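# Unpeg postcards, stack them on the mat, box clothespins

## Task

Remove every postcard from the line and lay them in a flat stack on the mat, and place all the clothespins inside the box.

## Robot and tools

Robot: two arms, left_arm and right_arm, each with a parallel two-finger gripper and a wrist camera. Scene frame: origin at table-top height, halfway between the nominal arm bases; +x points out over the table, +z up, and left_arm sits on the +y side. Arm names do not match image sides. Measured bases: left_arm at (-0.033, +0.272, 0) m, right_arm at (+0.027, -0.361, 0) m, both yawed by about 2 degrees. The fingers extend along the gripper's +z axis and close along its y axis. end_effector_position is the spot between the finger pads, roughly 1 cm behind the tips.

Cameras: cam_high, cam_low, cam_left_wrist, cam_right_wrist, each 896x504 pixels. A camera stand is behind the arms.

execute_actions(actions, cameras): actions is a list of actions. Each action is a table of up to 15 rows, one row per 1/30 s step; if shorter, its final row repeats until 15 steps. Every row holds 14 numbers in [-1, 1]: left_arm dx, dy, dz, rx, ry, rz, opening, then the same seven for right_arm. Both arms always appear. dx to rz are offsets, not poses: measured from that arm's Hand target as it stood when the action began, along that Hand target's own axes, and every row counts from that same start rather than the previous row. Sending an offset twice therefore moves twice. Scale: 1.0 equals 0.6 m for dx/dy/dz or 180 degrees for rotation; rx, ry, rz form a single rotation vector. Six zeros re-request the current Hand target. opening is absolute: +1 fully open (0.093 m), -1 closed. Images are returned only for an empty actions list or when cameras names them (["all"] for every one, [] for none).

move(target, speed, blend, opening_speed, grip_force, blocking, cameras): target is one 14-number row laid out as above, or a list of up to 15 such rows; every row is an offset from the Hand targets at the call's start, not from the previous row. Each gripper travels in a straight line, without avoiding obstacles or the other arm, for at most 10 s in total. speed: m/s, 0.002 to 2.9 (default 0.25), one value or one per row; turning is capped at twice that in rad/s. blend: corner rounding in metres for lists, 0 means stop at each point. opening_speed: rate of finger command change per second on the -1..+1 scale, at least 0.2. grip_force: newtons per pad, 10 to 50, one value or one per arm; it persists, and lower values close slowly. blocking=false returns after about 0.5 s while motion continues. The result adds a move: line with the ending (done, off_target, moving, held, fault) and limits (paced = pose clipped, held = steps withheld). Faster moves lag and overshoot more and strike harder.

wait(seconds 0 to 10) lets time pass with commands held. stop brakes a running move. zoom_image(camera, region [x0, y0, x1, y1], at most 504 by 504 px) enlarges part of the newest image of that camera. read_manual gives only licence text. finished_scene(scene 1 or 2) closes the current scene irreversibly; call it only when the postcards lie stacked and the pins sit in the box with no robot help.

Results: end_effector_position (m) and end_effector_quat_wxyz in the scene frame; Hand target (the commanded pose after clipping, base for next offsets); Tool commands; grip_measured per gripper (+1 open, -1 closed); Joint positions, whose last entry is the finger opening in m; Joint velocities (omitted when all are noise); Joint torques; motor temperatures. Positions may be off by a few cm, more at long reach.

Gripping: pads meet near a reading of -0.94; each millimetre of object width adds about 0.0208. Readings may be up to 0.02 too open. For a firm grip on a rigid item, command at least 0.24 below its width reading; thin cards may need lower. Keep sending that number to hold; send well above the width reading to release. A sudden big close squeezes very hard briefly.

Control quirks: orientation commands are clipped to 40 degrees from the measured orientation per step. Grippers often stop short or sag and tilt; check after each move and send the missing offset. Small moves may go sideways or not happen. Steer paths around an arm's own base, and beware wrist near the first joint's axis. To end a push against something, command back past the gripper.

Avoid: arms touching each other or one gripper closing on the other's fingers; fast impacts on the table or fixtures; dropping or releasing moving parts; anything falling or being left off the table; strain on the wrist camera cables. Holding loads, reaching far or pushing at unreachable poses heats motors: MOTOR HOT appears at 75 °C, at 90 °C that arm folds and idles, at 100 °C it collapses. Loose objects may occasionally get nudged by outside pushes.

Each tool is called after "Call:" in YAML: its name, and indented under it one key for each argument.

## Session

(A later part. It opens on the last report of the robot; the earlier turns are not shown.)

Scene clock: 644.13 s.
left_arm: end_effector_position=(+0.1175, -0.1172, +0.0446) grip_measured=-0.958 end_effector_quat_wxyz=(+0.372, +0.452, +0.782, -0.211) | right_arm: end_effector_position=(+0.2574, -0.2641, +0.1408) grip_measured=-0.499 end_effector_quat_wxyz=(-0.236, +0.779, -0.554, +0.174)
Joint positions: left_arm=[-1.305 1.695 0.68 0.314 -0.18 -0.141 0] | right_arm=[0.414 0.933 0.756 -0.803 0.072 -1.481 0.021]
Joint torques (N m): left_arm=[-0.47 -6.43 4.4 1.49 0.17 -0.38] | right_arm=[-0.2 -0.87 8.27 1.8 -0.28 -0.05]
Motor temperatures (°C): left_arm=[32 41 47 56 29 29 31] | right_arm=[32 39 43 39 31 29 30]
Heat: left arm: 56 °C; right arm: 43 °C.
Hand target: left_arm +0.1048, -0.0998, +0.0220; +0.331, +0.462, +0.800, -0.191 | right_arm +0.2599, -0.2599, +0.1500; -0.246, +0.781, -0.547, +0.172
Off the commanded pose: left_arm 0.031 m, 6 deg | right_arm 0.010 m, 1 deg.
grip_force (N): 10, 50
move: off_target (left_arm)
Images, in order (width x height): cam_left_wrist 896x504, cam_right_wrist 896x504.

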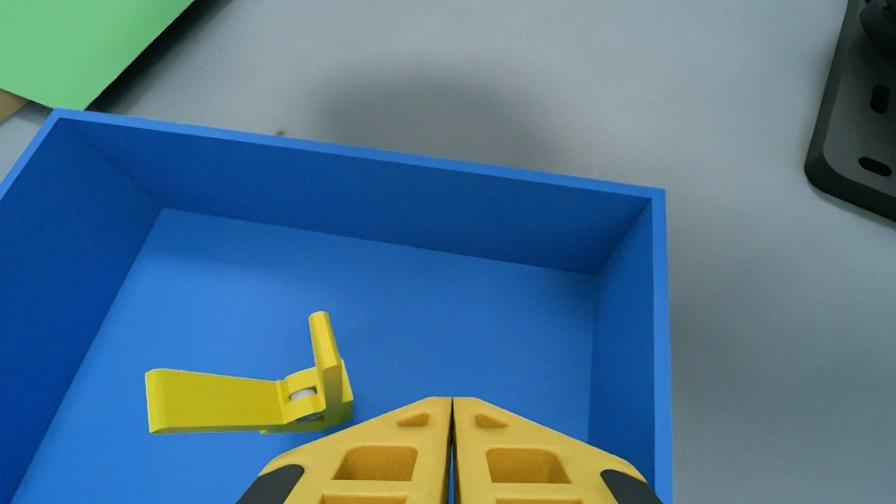

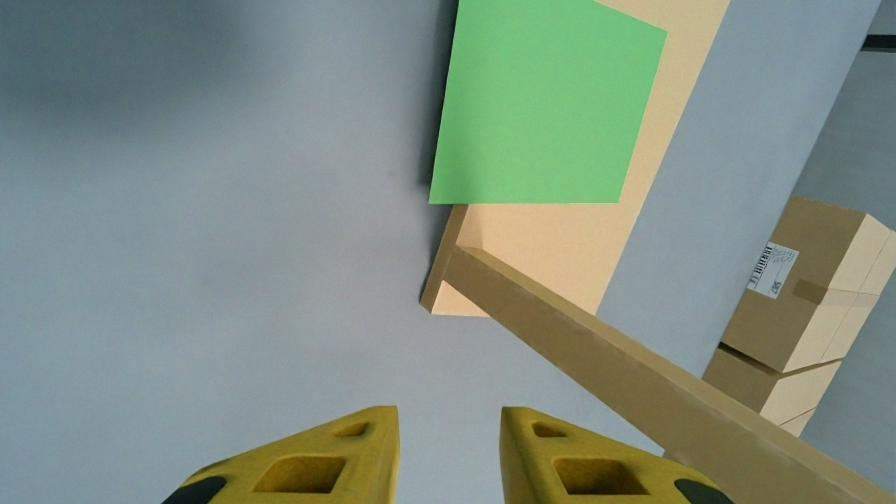

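Call:
move:
  target:
    - [-0.1818,0.0137,-0.1435,0,0,0,-1,0,0,0,0,0,0,-0.5]
    - [-0.1605,0.2155,-0.3108,0,0,0,-1,-0.0512,0.0443,0.1825,0,0.0255,0.0364,-0.6]
  speed: 0.2
  cameras: ["all"]

Scene clock: 677.97 s.
left_arm: end_effector_position=(+0.1834, +0.0214, +0.2096) grip_measured=-0.958 end_effector_quat_wxyz=(+0.319, +0.457, +0.809, -0.188) | right_arm: end_effector_position=(+0.2884, -0.2174, +0.0484) grip_measured=-0.599 end_effector_quat_wxyz=(-0.234, +0.742, -0.599, +0.187)
Joint positions: left_arm=[-0.79 1.175 1.051 -0.709 0.197 0.194 0] | right_arm=[0.601 1.28 0.556 -0.279 0.234 -1.216 0.016]
Joint torques (N m): left_arm=[0.59 -3.79 10.85 1.9 0.29 0.11] | right_arm=[0.29 -2.52 4.63 2.05 0.09 0.13]
Heat: left arm: 52 °C; right arm: 44 °C.
Hand target: left_arm +0.1849, +0.0201, +0.2218; +0.331, +0.462, +0.800, -0.191 | right_arm +0.2879, -0.2172, +0.0450; -0.233, +0.741, -0.600, +0.189
Off the commanded pose: left_arm 0.012 m, 2 deg | right_arm 0.003 m, 0 deg.
grip_force (N): 10, 50
move: off_target (left_arm)

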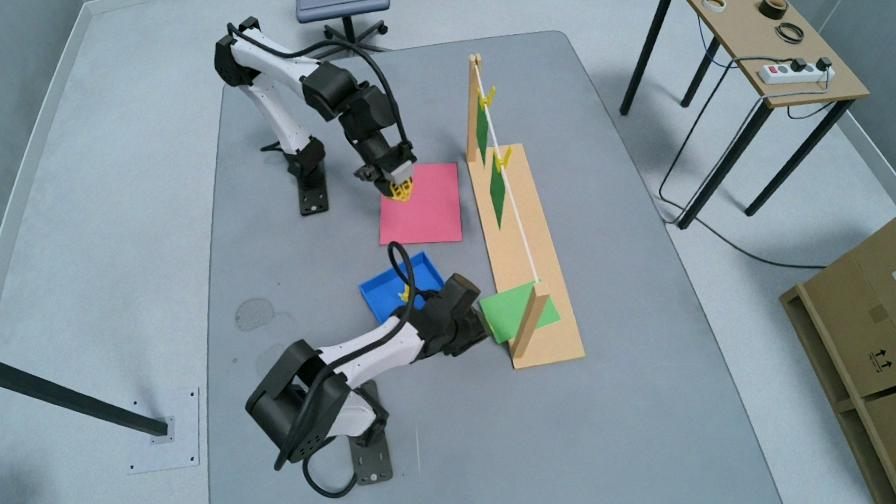

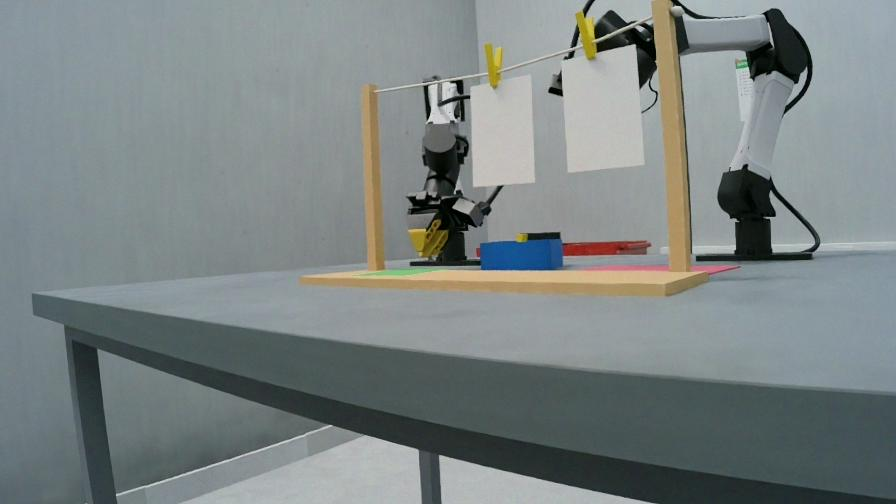

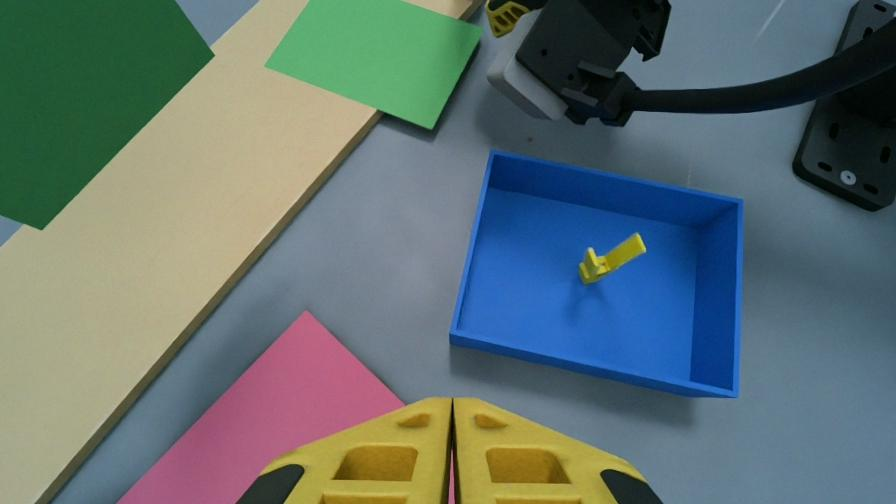

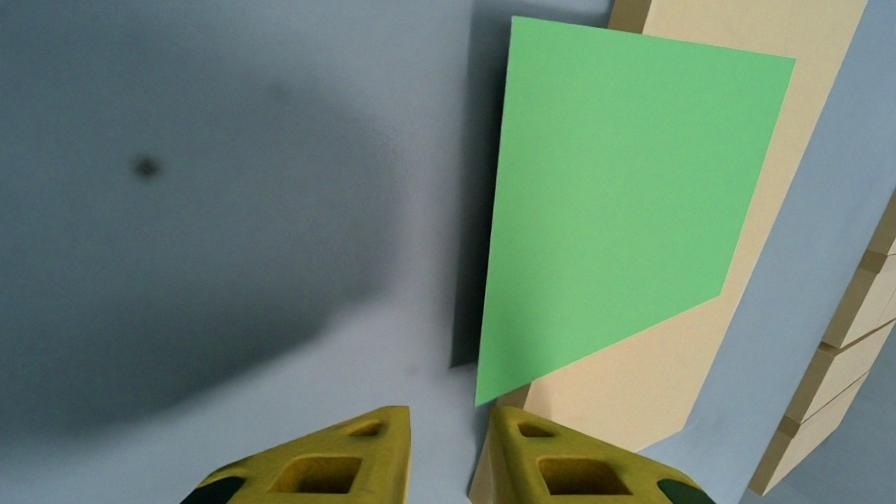

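Call:
move:
  target: [0,0,0,0,0,0,-1,-0.0233,0.0127,0.0388,0,0,0,-0.6]
  speed: 0.06
  cameras: ["cam_right_wrist"]

Scene clock: 700.67 s.
left_arm: end_effector_position=(+0.1834, +0.0214, +0.2096) grip_measured=-0.958 end_effector_quat_wxyz=(+0.319, +0.457, +0.809, -0.188) | right_arm: end_effector_position=(+0.2928, -0.2020, +0.0245) grip_measured=-0.599 end_effector_quat_wxyz=(-0.233, +0.743, -0.599, +0.187)
Joint positions: left_arm=[-0.79 1.175 1.051 -0.709 0.197 0.194 0] | right_arm=[0.645 1.41 0.541 -0.147 0.258 -1.179 0.016]
Joint torques (N m): left_arm=[0.62 -3.62 10.88 1.88 0.28 0.15] | right_arm=[0.29 -3.32 4.16 2.04 0.09 0.14]
Heat: left arm: 54 °C; right arm: 41 °C.
Hand target: left_arm +0.1849, +0.0201, +0.2218; +0.331, +0.462, +0.800, -0.191 | right_arm +0.2920, -0.2019, +0.0217; -0.233, +0.741, -0.600, +0.189
Off the commanded pose: left_arm 0.012 m, 2 deg | right_arm 0.003 m, 0 deg.
grip_force (N): 10, 50
move: off_target (left_arm)
Images, in order (width x height): cam_right_wrist 896x504.

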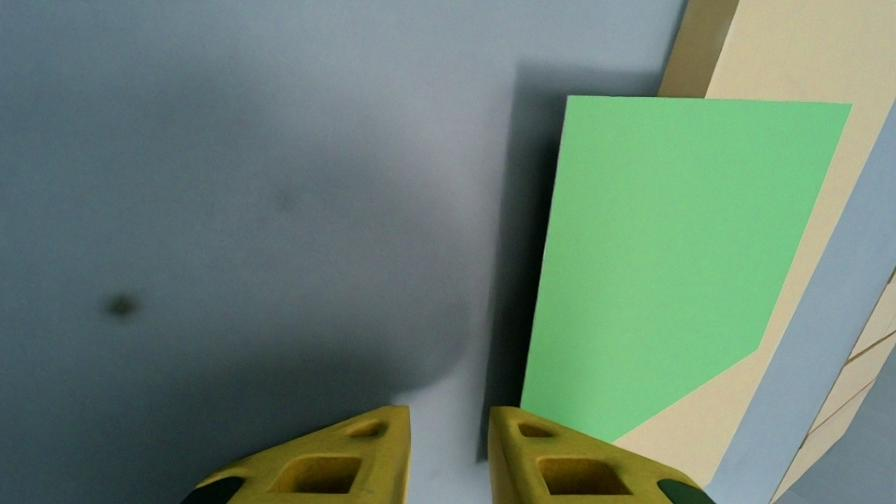

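Call:
move:
  target: [0,0,0,0,0,0,-1,0.0014,-0.026,0.0195,0,0,0,-0.6]
  speed: 0.05
  cameras: ["cam_right_wrist"]

Scene clock: 709.73 s.
left_arm: end_effector_position=(+0.1834, +0.0214, +0.2096) grip_measured=-0.958 end_effector_quat_wxyz=(+0.319, +0.457, +0.809, -0.188) | right_arm: end_effector_position=(+0.3059, -0.1995, +0.0193) grip_measured=-0.599 end_effector_quat_wxyz=(-0.233, +0.741, -0.601, +0.188)
Joint positions: left_arm=[-0.79 1.175 1.051 -0.709 0.197 0.194 0] | right_arm=[0.62 1.476 0.568 -0.101 0.247 -1.195 0.016]
Joint torques (N m): left_arm=[0.8 -3.58 10.78 1.88 0.3 0.2] | right_arm=[-1.21 -3.22 6.3 1.83 -0.03 -0.09]
Heat: left arm: 54 °C; right arm: 40 °C.
Hand target: left_arm +0.1849, +0.0201, +0.2218; +0.331, +0.462, +0.800, -0.191 | right_arm +0.3112, -0.1988, +0.0209; -0.233, +0.741, -0.600, +0.189
Off the commanded pose: left_arm 0.012 m, 2 deg | right_arm 0.006 m, 0 deg.
grip_force (N): 10, 50
move: off_target (left_arm)
Images, in order (width x height): cam_right_wrist 896x504.

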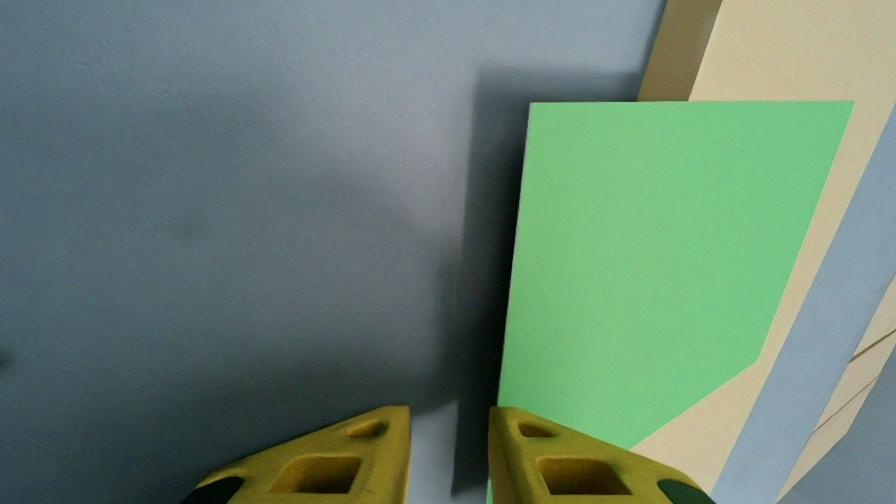

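Call:
move:
  target: [0,0,0,0,0,0,-1,0.0013,-0.0252,0.0157,0,0,0,-0.6]
  speed: 0.05
  cameras: ["cam_right_wrist","cam_low"]

Scene clock: 717.90 s.
left_arm: end_effector_position=(+0.1834, +0.0214, +0.2096) grip_measured=-0.958 end_effector_quat_wxyz=(+0.319, +0.457, +0.809, -0.188) | right_arm: end_effector_position=(+0.3227, -0.1973, +0.0198) grip_measured=-0.599 end_effector_quat_wxyz=(-0.231, +0.741, -0.601, +0.188)
Joint positions: left_arm=[-0.79 1.175 1.051 -0.709 0.197 0.194 0] | right_arm=[0.587 1.535 0.625 -0.097 0.232 -1.225 0.016]
Joint torques (N m): left_arm=[0.58 -3.59 10.51 1.84 0.26 0.16] | right_arm=[-1.18 -3.69 6.39 1.86 -0.06 -0.06]
Motor temperatures (°C): left_arm=[32 40 52 54 29 29 31] | right_arm=[32 38 40 39 31 29 30]
Heat: left arm: 54 °C; right arm: 40 °C.
Hand target: left_arm +0.1849, +0.0201, +0.2218; +0.331, +0.462, +0.800, -0.191 | right_arm +0.3287, -0.1959, +0.0218; -0.233, +0.741, -0.600, +0.189
Off the commanded pose: left_arm 0.012 m, 2 deg | right_arm 0.007 m, 0 deg.
grip_force (N): 10, 50
move: off_target (left_arm)
Images, in order (width x height): cam_low 896x504, cam_right_wrist 896x504.

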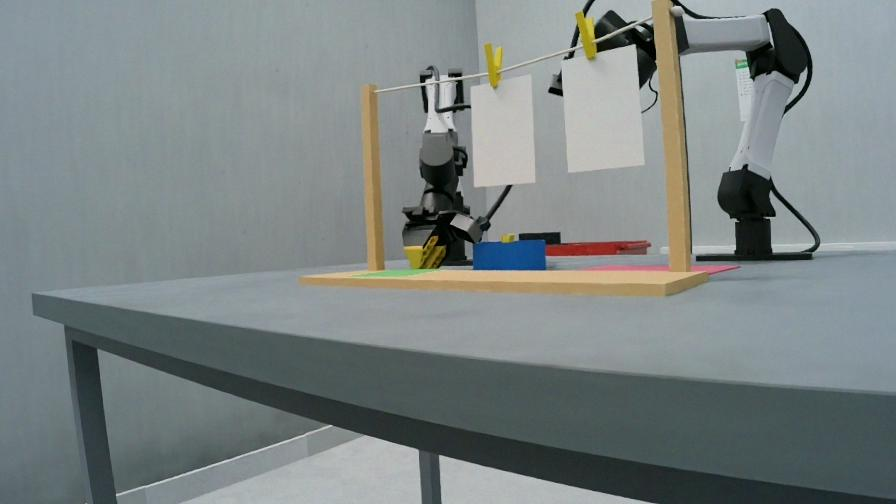

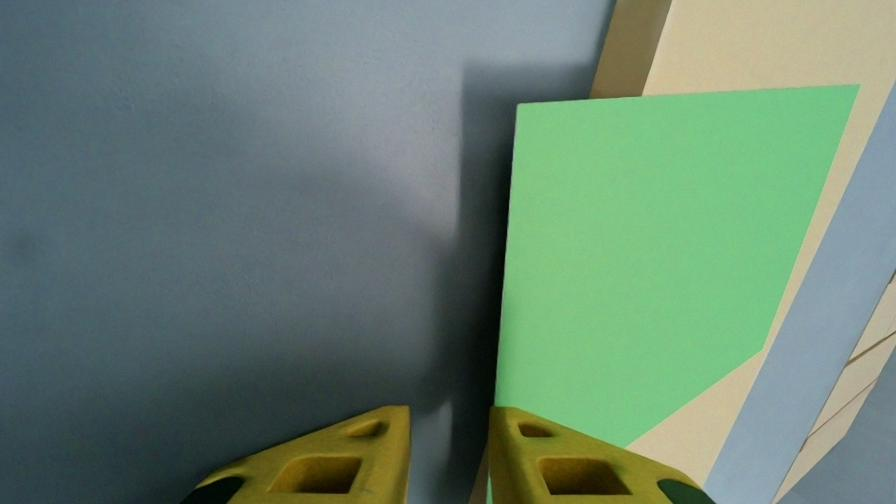

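Call:
move:
  target:
    - [0,0,0,0,0,0,-1,0.0003,0.0193,-0.0252,0,0,0,-0.6]
    - [0,0,0,0,0,0,-1,0,-0.0073,-0.001,0,0,0,-0.6]
  speed: 0.05
  cameras: ["cam_right_wrist","cam_low"]

Scene clock: 748.33 s.
left_arm: end_effector_position=(+0.1834, +0.0214, +0.2096) grip_measured=-0.958 end_effector_quat_wxyz=(+0.319, +0.457, +0.809, -0.188) | right_arm: end_effector_position=(+0.3236, -0.1989, +0.0202) grip_measured=-0.599 end_effector_quat_wxyz=(-0.224, +0.743, -0.602, +0.188)
Joint positions: left_arm=[-0.79 1.175 1.051 -0.709 0.197 0.194 0] | right_arm=[0.582 1.539 0.64 -0.12 0.231 -1.231 0.016]
Joint torques (N m): left_arm=[0.66 -3.54 10.81 1.91 0.32 0.22] | right_arm=[-1.1 -3.95 6.64 1.95 -0.09 -0.04]
Heat: left arm: 54 °C; right arm: 39 °C.
Hand target: left_arm +0.1849, +0.0201, +0.2218; +0.331, +0.462, +0.800, -0.191 | right_arm +0.3319, -0.1951, +0.0249; -0.233, +0.741, -0.600, +0.189
Off the commanded pose: left_arm 0.012 m, 2 deg | right_arm 0.010 m, 1 deg.
grip_force (N): 10, 50
move: off_target (left_arm)
Images, in order (width x height): cam_low 896x504, cam_right_wrist 896x504.

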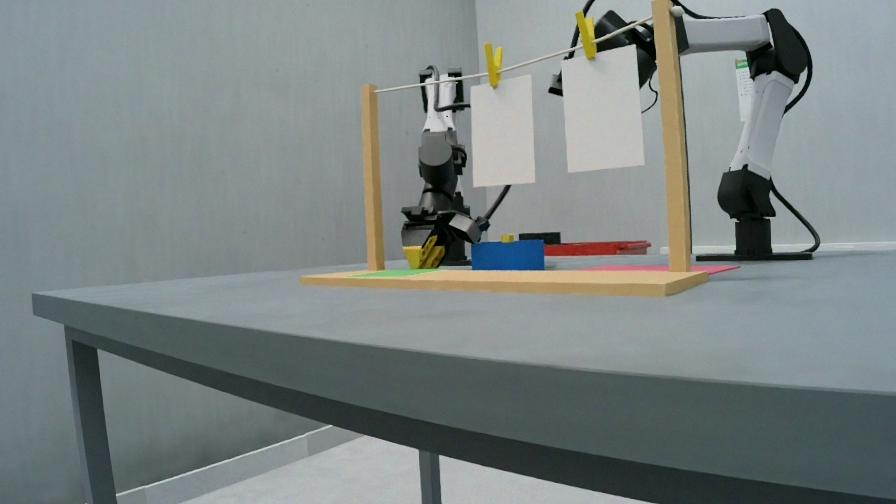

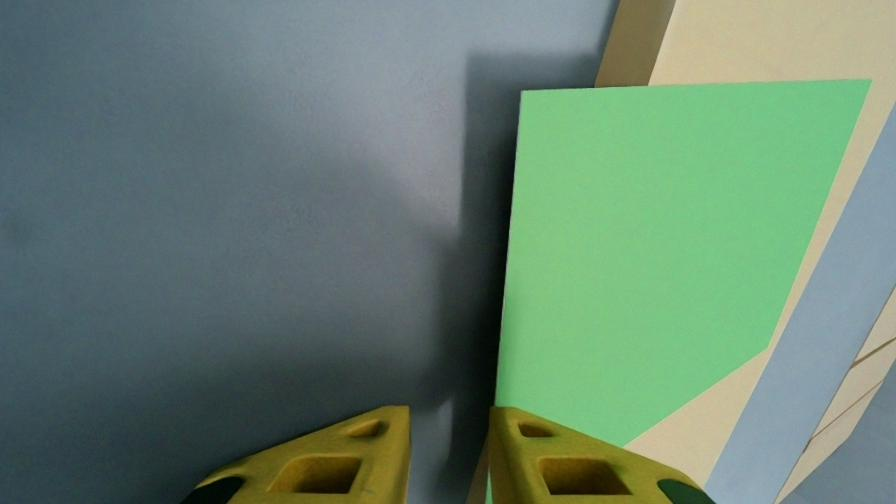

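Call:
move:
  target: [0,0,0,0,0,0,-1,0.0003,0.025,-0.035,0,0,0,-0.6]
  speed: 0.06
  cameras: ["cam_right_wrist"]

Scene clock: 757.60 s.
left_arm: end_effector_position=(+0.1834, +0.0214, +0.2096) grip_measured=-0.958 end_effector_quat_wxyz=(+0.319, +0.457, +0.809, -0.188) | right_arm: end_effector_position=(+0.3111, -0.1990, +0.0318) grip_measured=-0.599 end_effector_quat_wxyz=(-0.232, +0.743, -0.599, +0.187)
Joint positions: left_arm=[-0.79 1.175 1.051 -0.709 0.197 0.194 0] | right_arm=[0.607 1.456 0.614 -0.167 0.238 -1.213 0.016]
Joint torques (N m): left_arm=[0.58 -3.69 10.97 1.88 0.31 0.13] | right_arm=[0.28 -5.75 4.21 1.79 0.08 0.13]
Motor temperatures (°C): left_arm=[31 39 55 53 29 29 31] | right_arm=[32 39 40 39 31 29 30]
Heat: left arm: 55 °C; right arm: 40 °C.
Hand target: left_arm +0.1849, +0.0201, +0.2218; +0.331, +0.462, +0.800, -0.191 | right_arm +0.3082, -0.2004, +0.0335; -0.233, +0.741, -0.600, +0.189
Off the commanded pose: left_arm 0.012 m, 2 deg | right_arm 0.004 m, 0 deg.
grip_force (N): 10, 50
move: off_target (left_arm)
Images, in order (width x height): cam_right_wrist 896x504.

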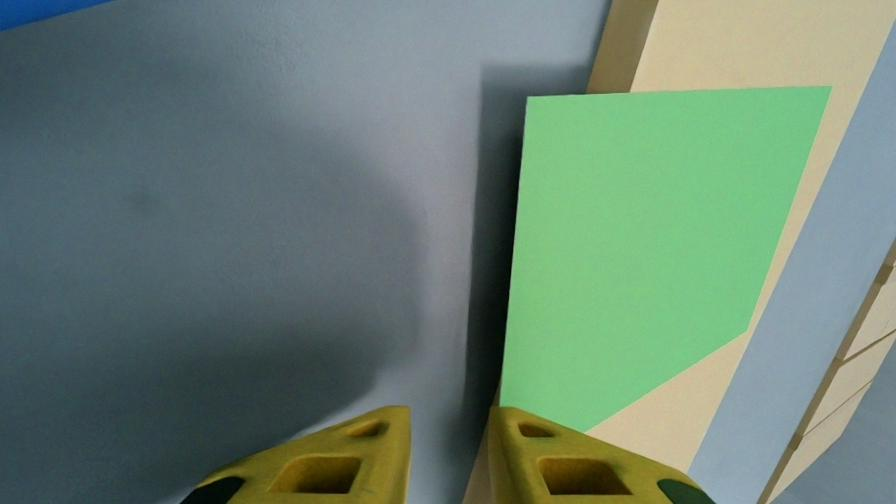

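Call:
move:
  target: [0,0,0,0,0,0,-1,0.0047,-0.0463,0.0405,0,0,0,-0.52]
  speed: 0.05
  cameras: ["cam_right_wrist"]

Scene clock: 794.30 s.
left_arm: end_effector_position=(+0.1834, +0.0214, +0.2096) grip_measured=-0.958 end_effector_quat_wxyz=(+0.319, +0.457, +0.809, -0.188) | right_arm: end_effector_position=(+0.3350, -0.2035, +0.0223) grip_measured=-0.522 end_effector_quat_wxyz=(-0.215, +0.743, -0.603, +0.192)
Joint positions: left_arm=[-0.79 1.175 1.051 -0.709 0.197 0.194 0] | right_arm=[0.551 1.567 0.683 -0.144 0.231 -1.257 0.02]
Joint torques (N m): left_arm=[0.49 -3.58 10.82 1.81 0.33 0.15] | right_arm=[-0.88 -4.48 6.95 2 -0.26 -0.02]
Motor temperatures (°C): left_arm=[31 39 57 53 29 29 31] | right_arm=[32 40 38 39 31 29 30]
Heat: left arm: 57 °C; right arm: 40 °C.
Hand target: left_arm +0.1849, +0.0201, +0.2218; +0.331, +0.462, +0.800, -0.191 | right_arm +0.3447, -0.1955, +0.0295; -0.233, +0.741, -0.600, +0.189
Off the commanded pose: left_arm 0.012 m, 2 deg | right_arm 0.014 m, 2 deg.
grip_force (N): 10, 50
move: off_target (left_arm, right_arm)
Images, in order (width x height): cam_right_wrist 896x504.

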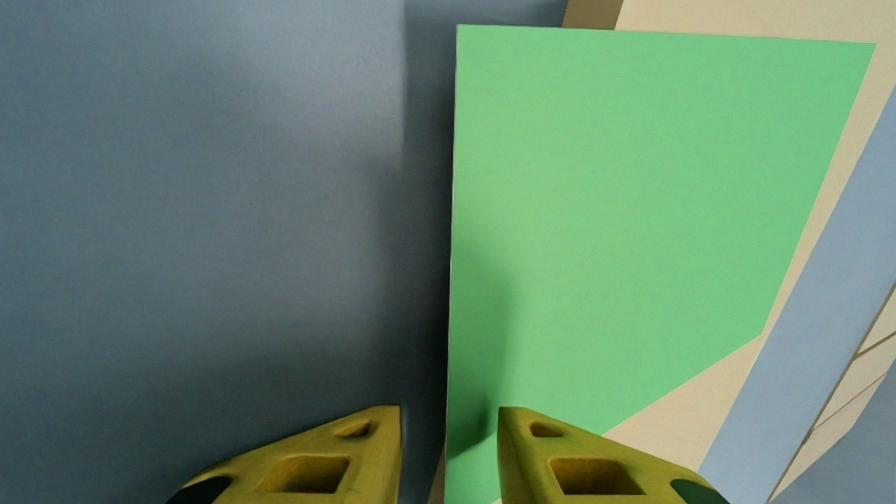

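Call:
move:
  target: [0,0,0,0,0,0,-1,0.0012,-0.0105,0.0082,0,0,0,-0.52]
  speed: 0.05
  cameras: ["cam_right_wrist"]

Scene clock: 813.77 s.
left_arm: end_effector_position=(+0.1834, +0.0214, +0.2096) grip_measured=-0.958 end_effector_quat_wxyz=(+0.319, +0.457, +0.809, -0.188) | right_arm: end_effector_position=(+0.3428, -0.2023, +0.0220) grip_measured=-0.522 end_effector_quat_wxyz=(-0.215, +0.743, -0.603, +0.192)
Joint positions: left_arm=[-0.79 1.175 1.051 -0.709 0.197 0.194 0] | right_arm=[0.538 1.595 0.709 -0.139 0.224 -1.268 0.02]
Joint torques (N m): left_arm=[0.81 -3.74 10.58 1.89 0.29 0.21] | right_arm=[-0.94 -4.66 6.95 2 -0.26 -0.03]
Motor temperatures (°C): left_arm=[31 38 57 52 29 29 31] | right_arm=[32 40 39 39 31 29 30]
Heat: left arm: 57 °C; right arm: 40 °C.
Hand target: left_arm +0.1849, +0.0201, +0.2218; +0.331, +0.462, +0.800, -0.191 | right_arm +0.3526, -0.1945, +0.0290; -0.233, +0.741, -0.600, +0.189
Off the commanded pose: left_arm 0.012 m, 2 deg | right_arm 0.014 m, 2 deg.
grip_force (N): 10, 50
move: off_target (left_arm, right_arm)
Images, in order (width x height): cam_right_wrist 896x504.

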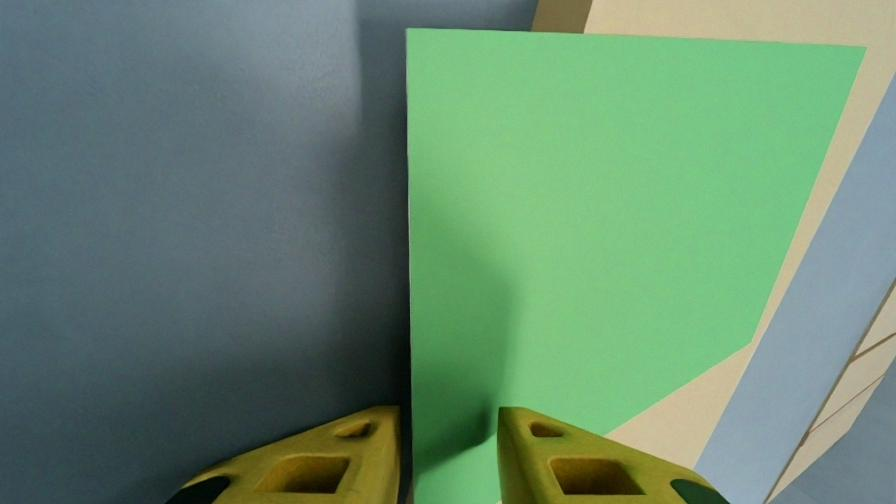

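Call:
move:
  target: [0,0,0,0,0,0,-1,0,-0.0296,-0.0424,0.233,0,0,-0.52]
  speed: 0.1
  cameras: ["cam_right_wrist","cam_low"]

Scene clock: 833.73 s.
left_arm: end_effector_position=(+0.1834, +0.0214, +0.2096) grip_measured=-0.958 end_effector_quat_wxyz=(+0.319, +0.457, +0.809, -0.188) | right_arm: end_effector_position=(+0.3543, -0.1935, +0.0587) grip_measured=-0.522 end_effector_quat_wxyz=(-0.481, +0.612, -0.497, +0.384)
Joint positions: left_arm=[-0.79 1.175 1.051 -0.709 0.197 0.194 0] | right_arm=[0.637 1.854 0.237 1.345 0.442 -1.443 0.02]
Joint torques (N m): left_arm=[0.59 -3.59 10.71 1.86 0.3 0.14] | right_arm=[0.29 -3.86 1.61 3.2 0.12 -0.09]
Motor temperatures (°C): left_arm=[31 38 58 52 29 29 31] | right_arm=[32 40 39 40 31 29 30]
Heat: left arm: 58 °C; right arm: 40 °C.
Hand target: left_arm +0.1849, +0.0201, +0.2218; +0.331, +0.462, +0.800, -0.191 | right_arm +0.3525, -0.1945, +0.0600; -0.483, +0.609, -0.493, +0.392
Off the commanded pose: left_arm 0.012 m, 2 deg | right_arm 0.002 m, 1 deg.
grip_force (N): 10, 50
move: off_target (left_arm)
Images, in order (width x height): cam_low 896x504, cam_right_wrist 896x504.

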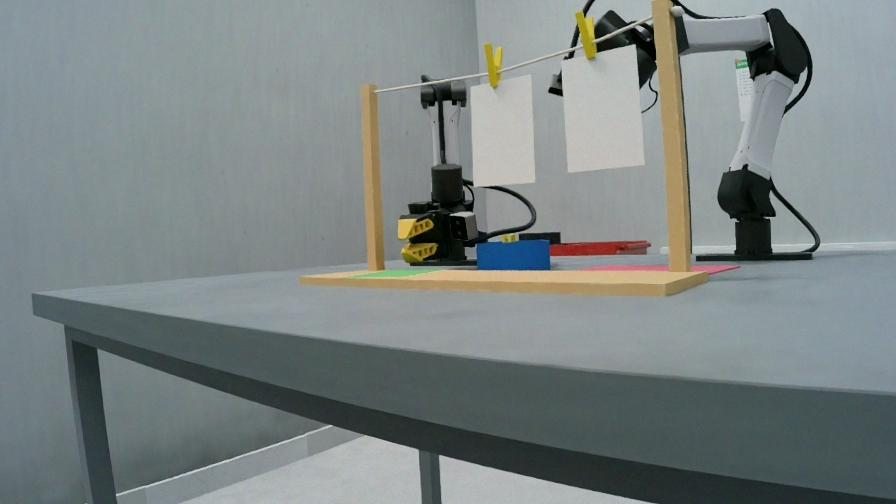

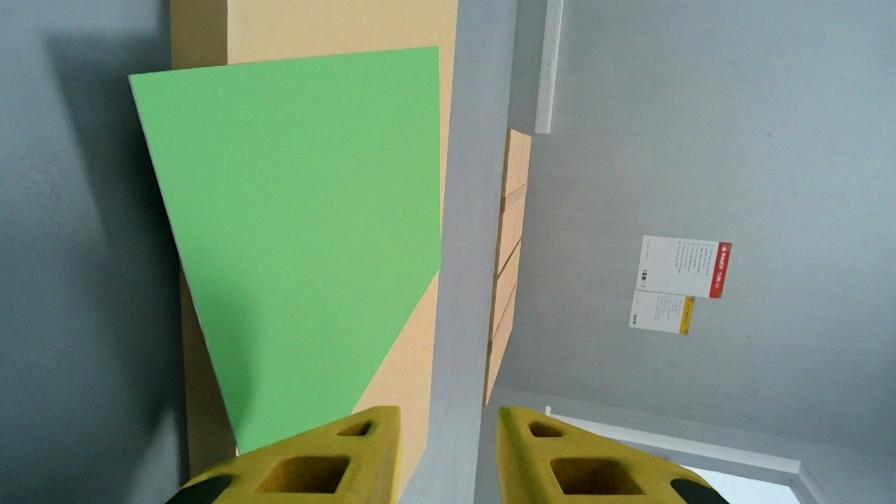

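Call:
move:
  target:
    - [0,0,0,0,0,0,-1,-0.001,0.0178,-0.0912,0,0,0,-0.6]
    - [0,0,0,0,0,0,-1,-0.001,0.0617,-0.081,-0.15,0,0,-0.69]
  speed: 0.15
  cameras: ["cam_right_wrist","cam_high"]

Scene clock: 861.60 s.
left_arm: end_effector_position=(+0.1834, +0.0214, +0.2096) grip_measured=-0.958 end_effector_quat_wxyz=(+0.319, +0.457, +0.809, -0.188) | right_arm: end_effector_position=(+0.2918, -0.2129, +0.0257) grip_measured=-0.689 end_effector_quat_wxyz=(-0.310, +0.711, -0.568, +0.273)
Joint positions: left_arm=[-0.79 1.175 1.051 -0.709 0.197 0.194 0] | right_arm=[0.701 1.346 0.304 0.241 0.411 -1.228 0.012]
Joint torques (N m): left_arm=[0.68 -3.58 11.03 1.92 0.32 0.18] | right_arm=[-0.94 -3.84 6.58 2.17 -0.18 0.17]
Motor temperatures (°C): left_arm=[31 38 59 52 29 29 31] | right_arm=[32 39 37 46 31 29 30]
Heat: left arm: 59 °C; right arm: 46 °C.
Hand target: left_arm +0.1849, +0.0201, +0.2218; +0.331, +0.462, +0.800, -0.191 | right_arm +0.2980, -0.2055, +0.0351; -0.328, +0.705, -0.571, +0.266
Off the commanded pose: left_arm 0.012 m, 2 deg | right_arm 0.013 m, 2 deg.
grip_force (N): 10, 50
move: off_target (left_arm, right_arm); target 2's new opening was sent with right_arm's hand 0.013 m and 2 deg from that target
Images, in order (width x height): cam_high 896x504, cam_right_wrist 896x504.

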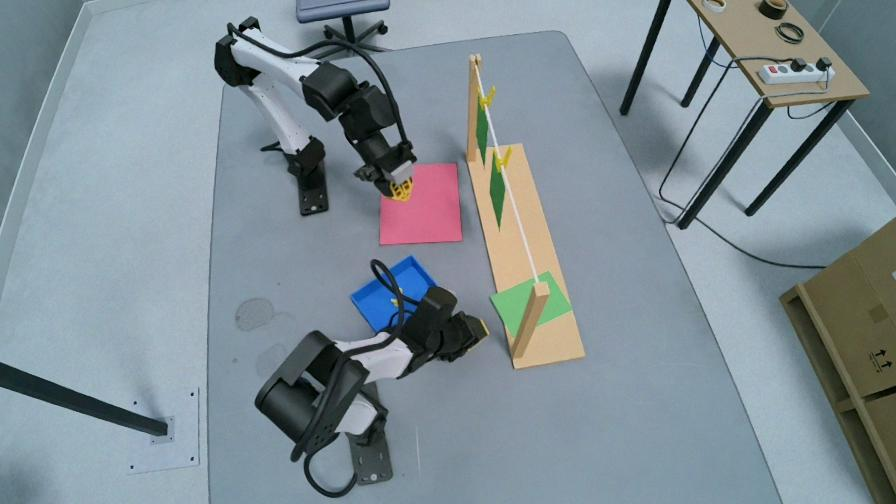

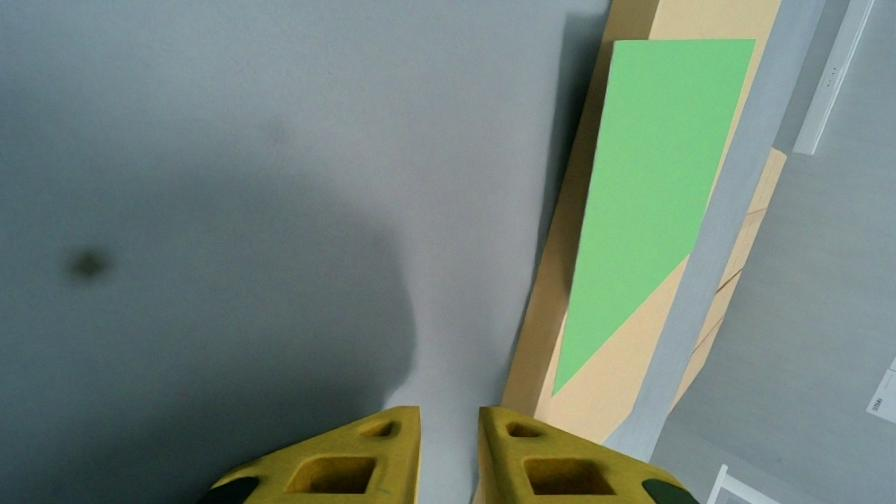

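Call:
move:
  target:
    - [0,0,0,0,0,0,-1,0.0007,-0.0596,-0.0457,-0.111,0,0,-1]
    - [0,0,0,0,0,0,-1,0.0062,-0.1267,0.086,-0.111,0,0,-1]
  speed: 0.15
  cameras: ["all"]

Scene clock: 887.97 s.
left_arm: end_effector_position=(+0.1834, +0.0214, +0.2096) grip_measured=-0.958 end_effector_quat_wxyz=(+0.319, +0.457, +0.809, -0.188) | right_arm: end_effector_position=(+0.3755, -0.1980, +0.0523) grip_measured=-0.990 end_effector_quat_wxyz=(-0.182, +0.752, -0.612, +0.165)
Joint positions: left_arm=[-0.79 1.175 1.051 -0.709 0.197 0.194 0] | right_arm=[0.477 1.677 0.987 -0.413 0.168 -1.304 0]
Joint torques (N m): left_arm=[0.8 -3.81 10.81 1.93 0.3 0.14] | right_arm=[-0.75 -5.75 7.47 1.81 -0.28 -0.04]
Motor temperatures (°C): left_arm=[31 38 59 52 29 29 31] | right_arm=[32 39 39 43 31 29 30]
Heat: left arm: 59 °C; right arm: 43 °C.
Hand target: left_arm +0.1849, +0.0201, +0.2218; +0.331, +0.462, +0.800, -0.191 | right_arm +0.3852, -0.1907, +0.0600; -0.200, +0.751, -0.608, +0.163
Off the commanded pose: left_arm 0.012 m, 2 deg | right_arm 0.014 m, 2 deg.
grip_force (N): 10, 50
move: off_target (left_arm, right_arm)

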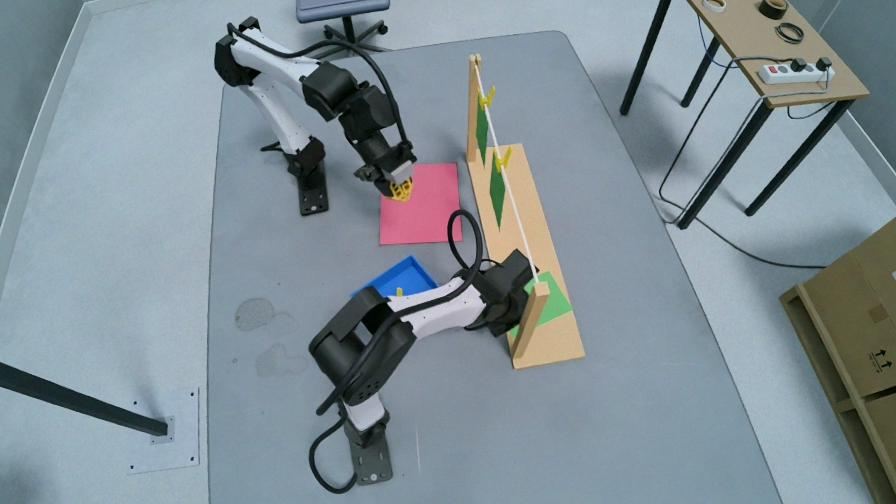

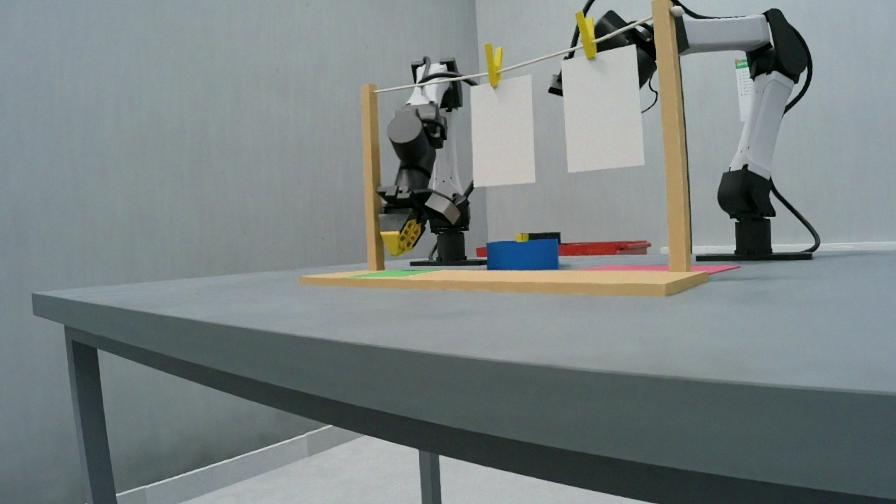

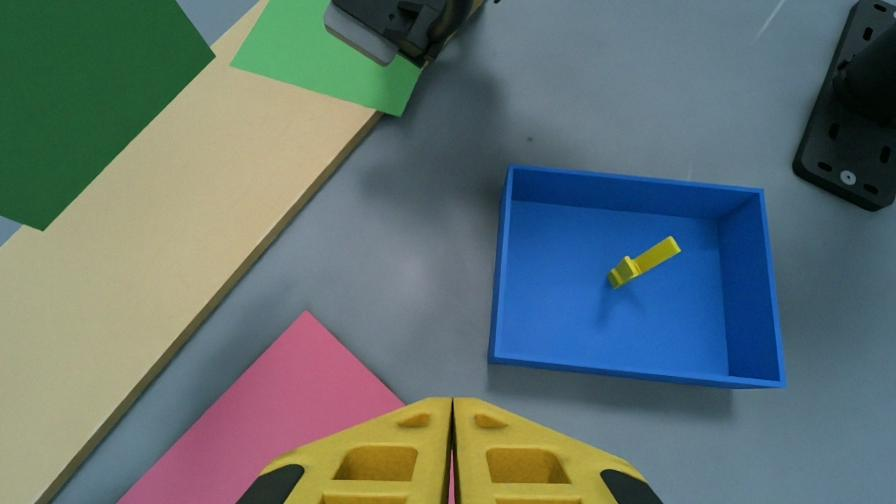

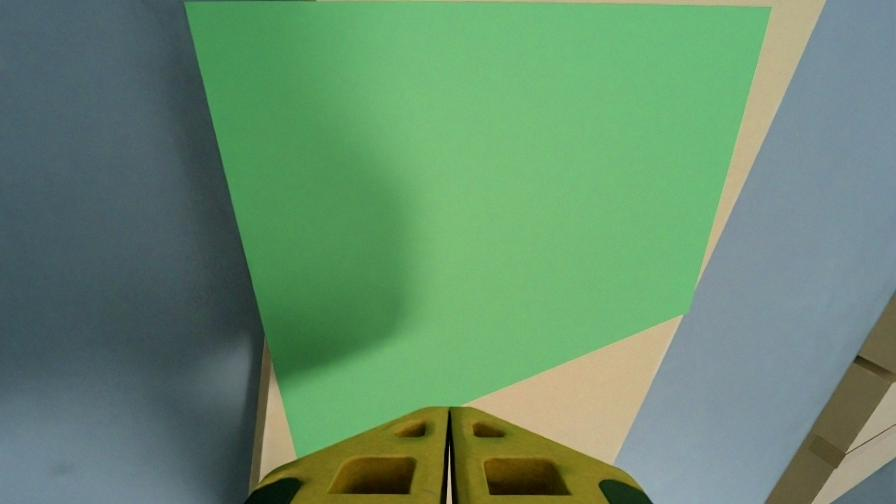

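Call:
move:
  target:
    - [0,0,0,0,0,0,-1,-0.0792,0.0947,-0.0932,0,0,0,-1]
    - [0,0,0,0,0,0,-1,-0.08,0.1308,-0.0235,0.111,0,0,-0.65]
  speed: 0.15
  cameras: ["cam_right_wrist"]

Scene clock: 916.37 s.
left_arm: end_effector_position=(+0.1834, +0.0214, +0.2096) grip_measured=-0.958 end_effector_quat_wxyz=(+0.319, +0.457, +0.809, -0.188) | right_arm: end_effector_position=(+0.3030, -0.1591, +0.0360) grip_measured=-0.652 end_effector_quat_wxyz=(-0.328, +0.704, -0.573, +0.262)
Joint positions: left_arm=[-0.79 1.175 1.051 -0.709 0.197 0.194 0] | right_arm=[0.828 1.499 0.476 0.207 0.479 -1.105 0.014]
Joint torques (N m): left_arm=[0.51 -3.6 10.82 1.97 0.32 0.18] | right_arm=[0.25 -3.52 3.88 2.42 0.21 0.02]
Motor temperatures (°C): left_arm=[31 37 60 51 29 29 31] | right_arm=[32 39 41 41 31 29 30]
Heat: left arm: 60 °C; right arm: 41 °C.
Hand target: left_arm +0.1849, +0.0201, +0.2218; +0.331, +0.462, +0.800, -0.191 | right_arm +0.3018, -0.1593, +0.0330; -0.328, +0.705, -0.571, +0.266
Off the commanded pose: left_arm 0.012 m, 2 deg | right_arm 0.003 m, 1 deg.
grip_force (N): 10, 50
move: off_target (left_arm)
Images, in order (width x height): cam_right_wrist 896x504.

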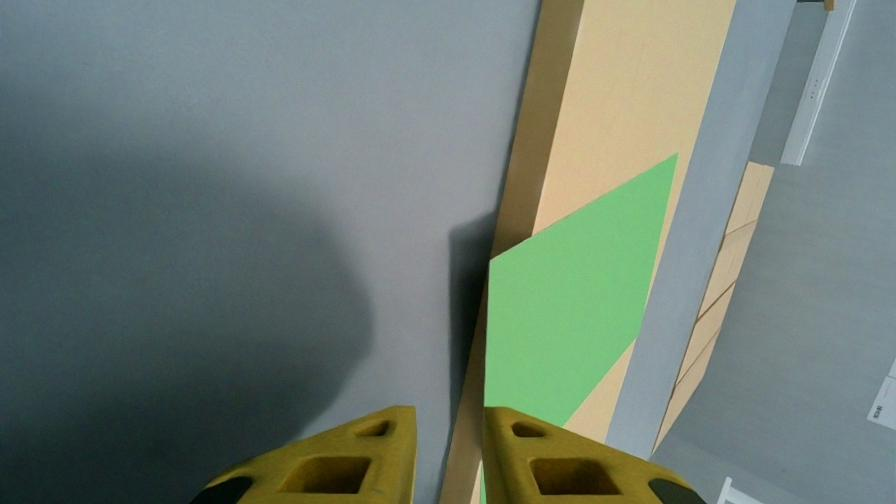

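Call:
move:
  target: [0,0,0,0,0,0,-1,0.0003,-0.026,0.0387,0,0,0,-0.68]
  speed: 0.06
  cameras: ["cam_right_wrist"]

Scene clock: 944.37 s.
left_arm: end_effector_position=(+0.1834, +0.0214, +0.2096) grip_measured=-0.958 end_effector_quat_wxyz=(+0.319, +0.457, +0.809, -0.188) | right_arm: end_effector_position=(+0.3230, -0.1625, +0.0249) grip_measured=-0.679 end_effector_quat_wxyz=(-0.314, +0.706, -0.574, +0.273)
Joint positions: left_arm=[-0.79 1.175 1.051 -0.709 0.197 0.194 0] | right_arm=[0.771 1.598 0.514 0.264 0.464 -1.157 0.013]
Joint torques (N m): left_arm=[0.57 -3.71 10.7 1.96 0.28 0.12] | right_arm=[-0.84 -4.23 6.22 2.33 -0.17 -0.01]
Motor temperatures (°C): left_arm=[31 37 61 51 29 29 31] | right_arm=[32 39 38 42 31 29 30]
Heat: left arm: 61 °C; right arm: 42 °C.
Hand target: left_arm +0.1849, +0.0201, +0.2218; +0.331, +0.462, +0.800, -0.191 | right_arm +0.3291, -0.1540, +0.0300; -0.327, +0.705, -0.571, +0.266
Off the commanded pose: left_arm 0.012 m, 2 deg | right_arm 0.012 m, 2 deg.
grip_force (N): 10, 50
move: off_target (left_arm, right_arm)
Images, in order (width x height): cam_right_wrist 896x504.

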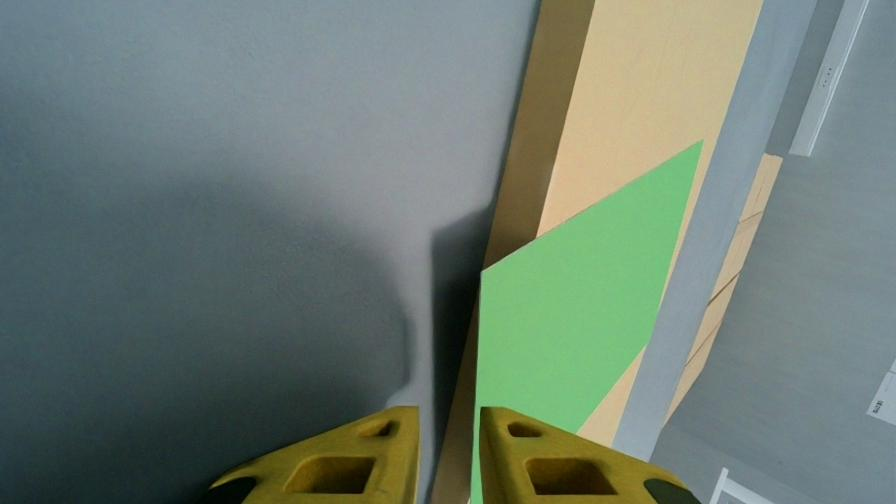

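Call:
move:
  target: [0,0,0,0,0,0,-1,0,-0.0233,0.0252,0,0,0,-0.68]
  speed: 0.06
  cameras: ["cam_right_wrist"]

Scene clock: 953.37 s.
left_arm: end_effector_position=(+0.1834, +0.0214, +0.2096) grip_measured=-0.958 end_effector_quat_wxyz=(+0.319, +0.457, +0.809, -0.188) | right_arm: end_effector_position=(+0.3415, -0.1583, +0.0244) grip_measured=-0.679 end_effector_quat_wxyz=(-0.311, +0.708, -0.573, +0.272)
Joint positions: left_arm=[-0.79 1.175 1.051 -0.709 0.197 0.194 0] | right_arm=[0.729 1.656 0.578 0.266 0.432 -1.193 0.013]
Joint torques (N m): left_arm=[0.53 -3.74 10.93 1.93 0.25 0.18] | right_arm=[-0.88 -4.75 6.35 2.4 -0.16 0.03]
Motor temperatures (°C): left_arm=[31 37 61 51 29 29 31] | right_arm=[32 39 38 43 31 29 30]
Heat: left arm: 61 °C; right arm: 43 °C.
Hand target: left_arm +0.1849, +0.0201, +0.2218; +0.331, +0.462, +0.800, -0.191 | right_arm +0.3491, -0.1496, +0.0309; -0.327, +0.705, -0.571, +0.266
Off the commanded pose: left_arm 0.012 m, 2 deg | right_arm 0.013 m, 2 deg.
grip_force (N): 10, 50
move: off_target (left_arm, right_arm)
Images, in order (width x height): cam_right_wrist 896x504.

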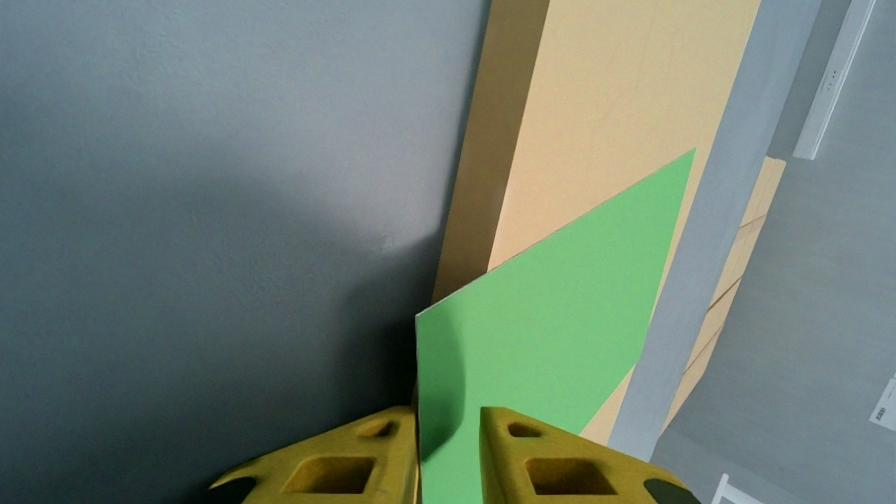

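Call:
move:
  target: [0,0,0,0,0,0,-1,0,-0.0306,-0.0257,0.15,0,0,-1]
  speed: 0.08
  opening_speed: 0.2
  grip_force: [10, 10]
  cameras: ["cam_right_wrist","cam_low"]

Scene clock: 967.93 s.
left_arm: end_effector_position=(+0.1834, +0.0214, +0.2096) grip_measured=-0.958 end_effector_quat_wxyz=(+0.319, +0.457, +0.809, -0.188) | right_arm: end_effector_position=(+0.3510, -0.1490, +0.0535) grip_measured=-0.979 end_effector_quat_wxyz=(-0.478, +0.613, -0.496, +0.387)
Joint positions: left_arm=[-0.79 1.175 1.051 -0.709 0.197 0.194 0] | right_arm=[0.792 1.925 0.353 1.274 0.595 -1.401 0]
Joint torques (N m): left_arm=[0.58 -3.56 10.55 1.97 0.33 0.19] | right_arm=[0.32 -4.74 1.8 3.12 0.13 -0.02]
Motor temperatures (°C): left_arm=[31 37 61 51 29 29 31] | right_arm=[32 39 39 44 31 29 30]
Heat: left arm: 61 °C; right arm: 44 °C.
Hand target: left_arm +0.1849, +0.0201, +0.2218; +0.331, +0.462, +0.800, -0.191 | right_arm +0.3492, -0.1495, +0.0548; -0.483, +0.609, -0.493, +0.391
Off the commanded pose: left_arm 0.012 m, 2 deg | right_arm 0.002 m, 1 deg.
grip_force (N): 10, 10
move: off_target (left_arm)
Images, in order (width x height): cam_low 896x504, cam_right_wrist 896x504.

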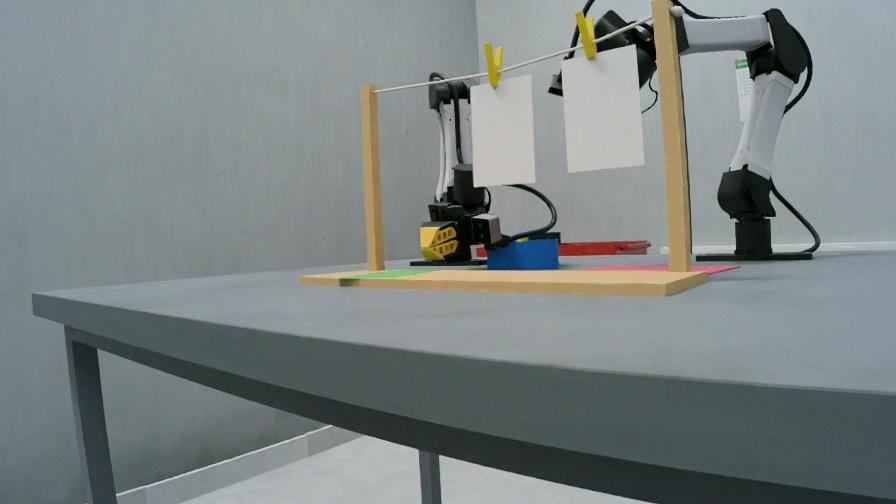

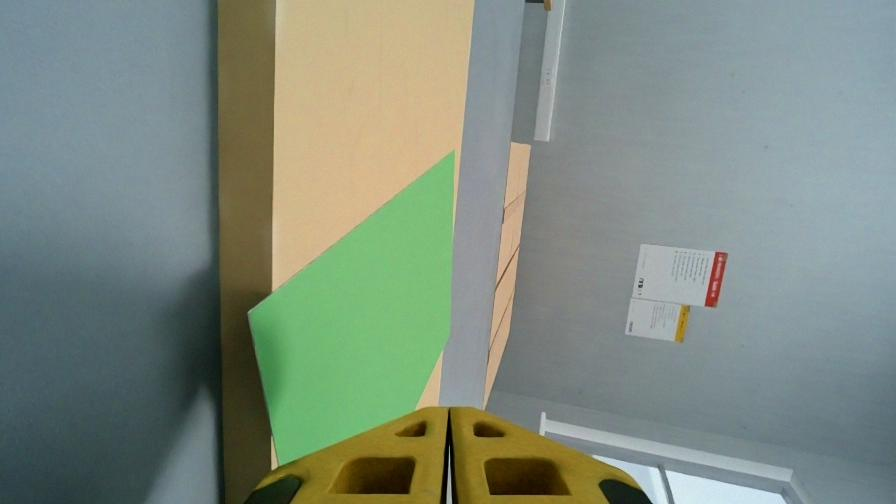

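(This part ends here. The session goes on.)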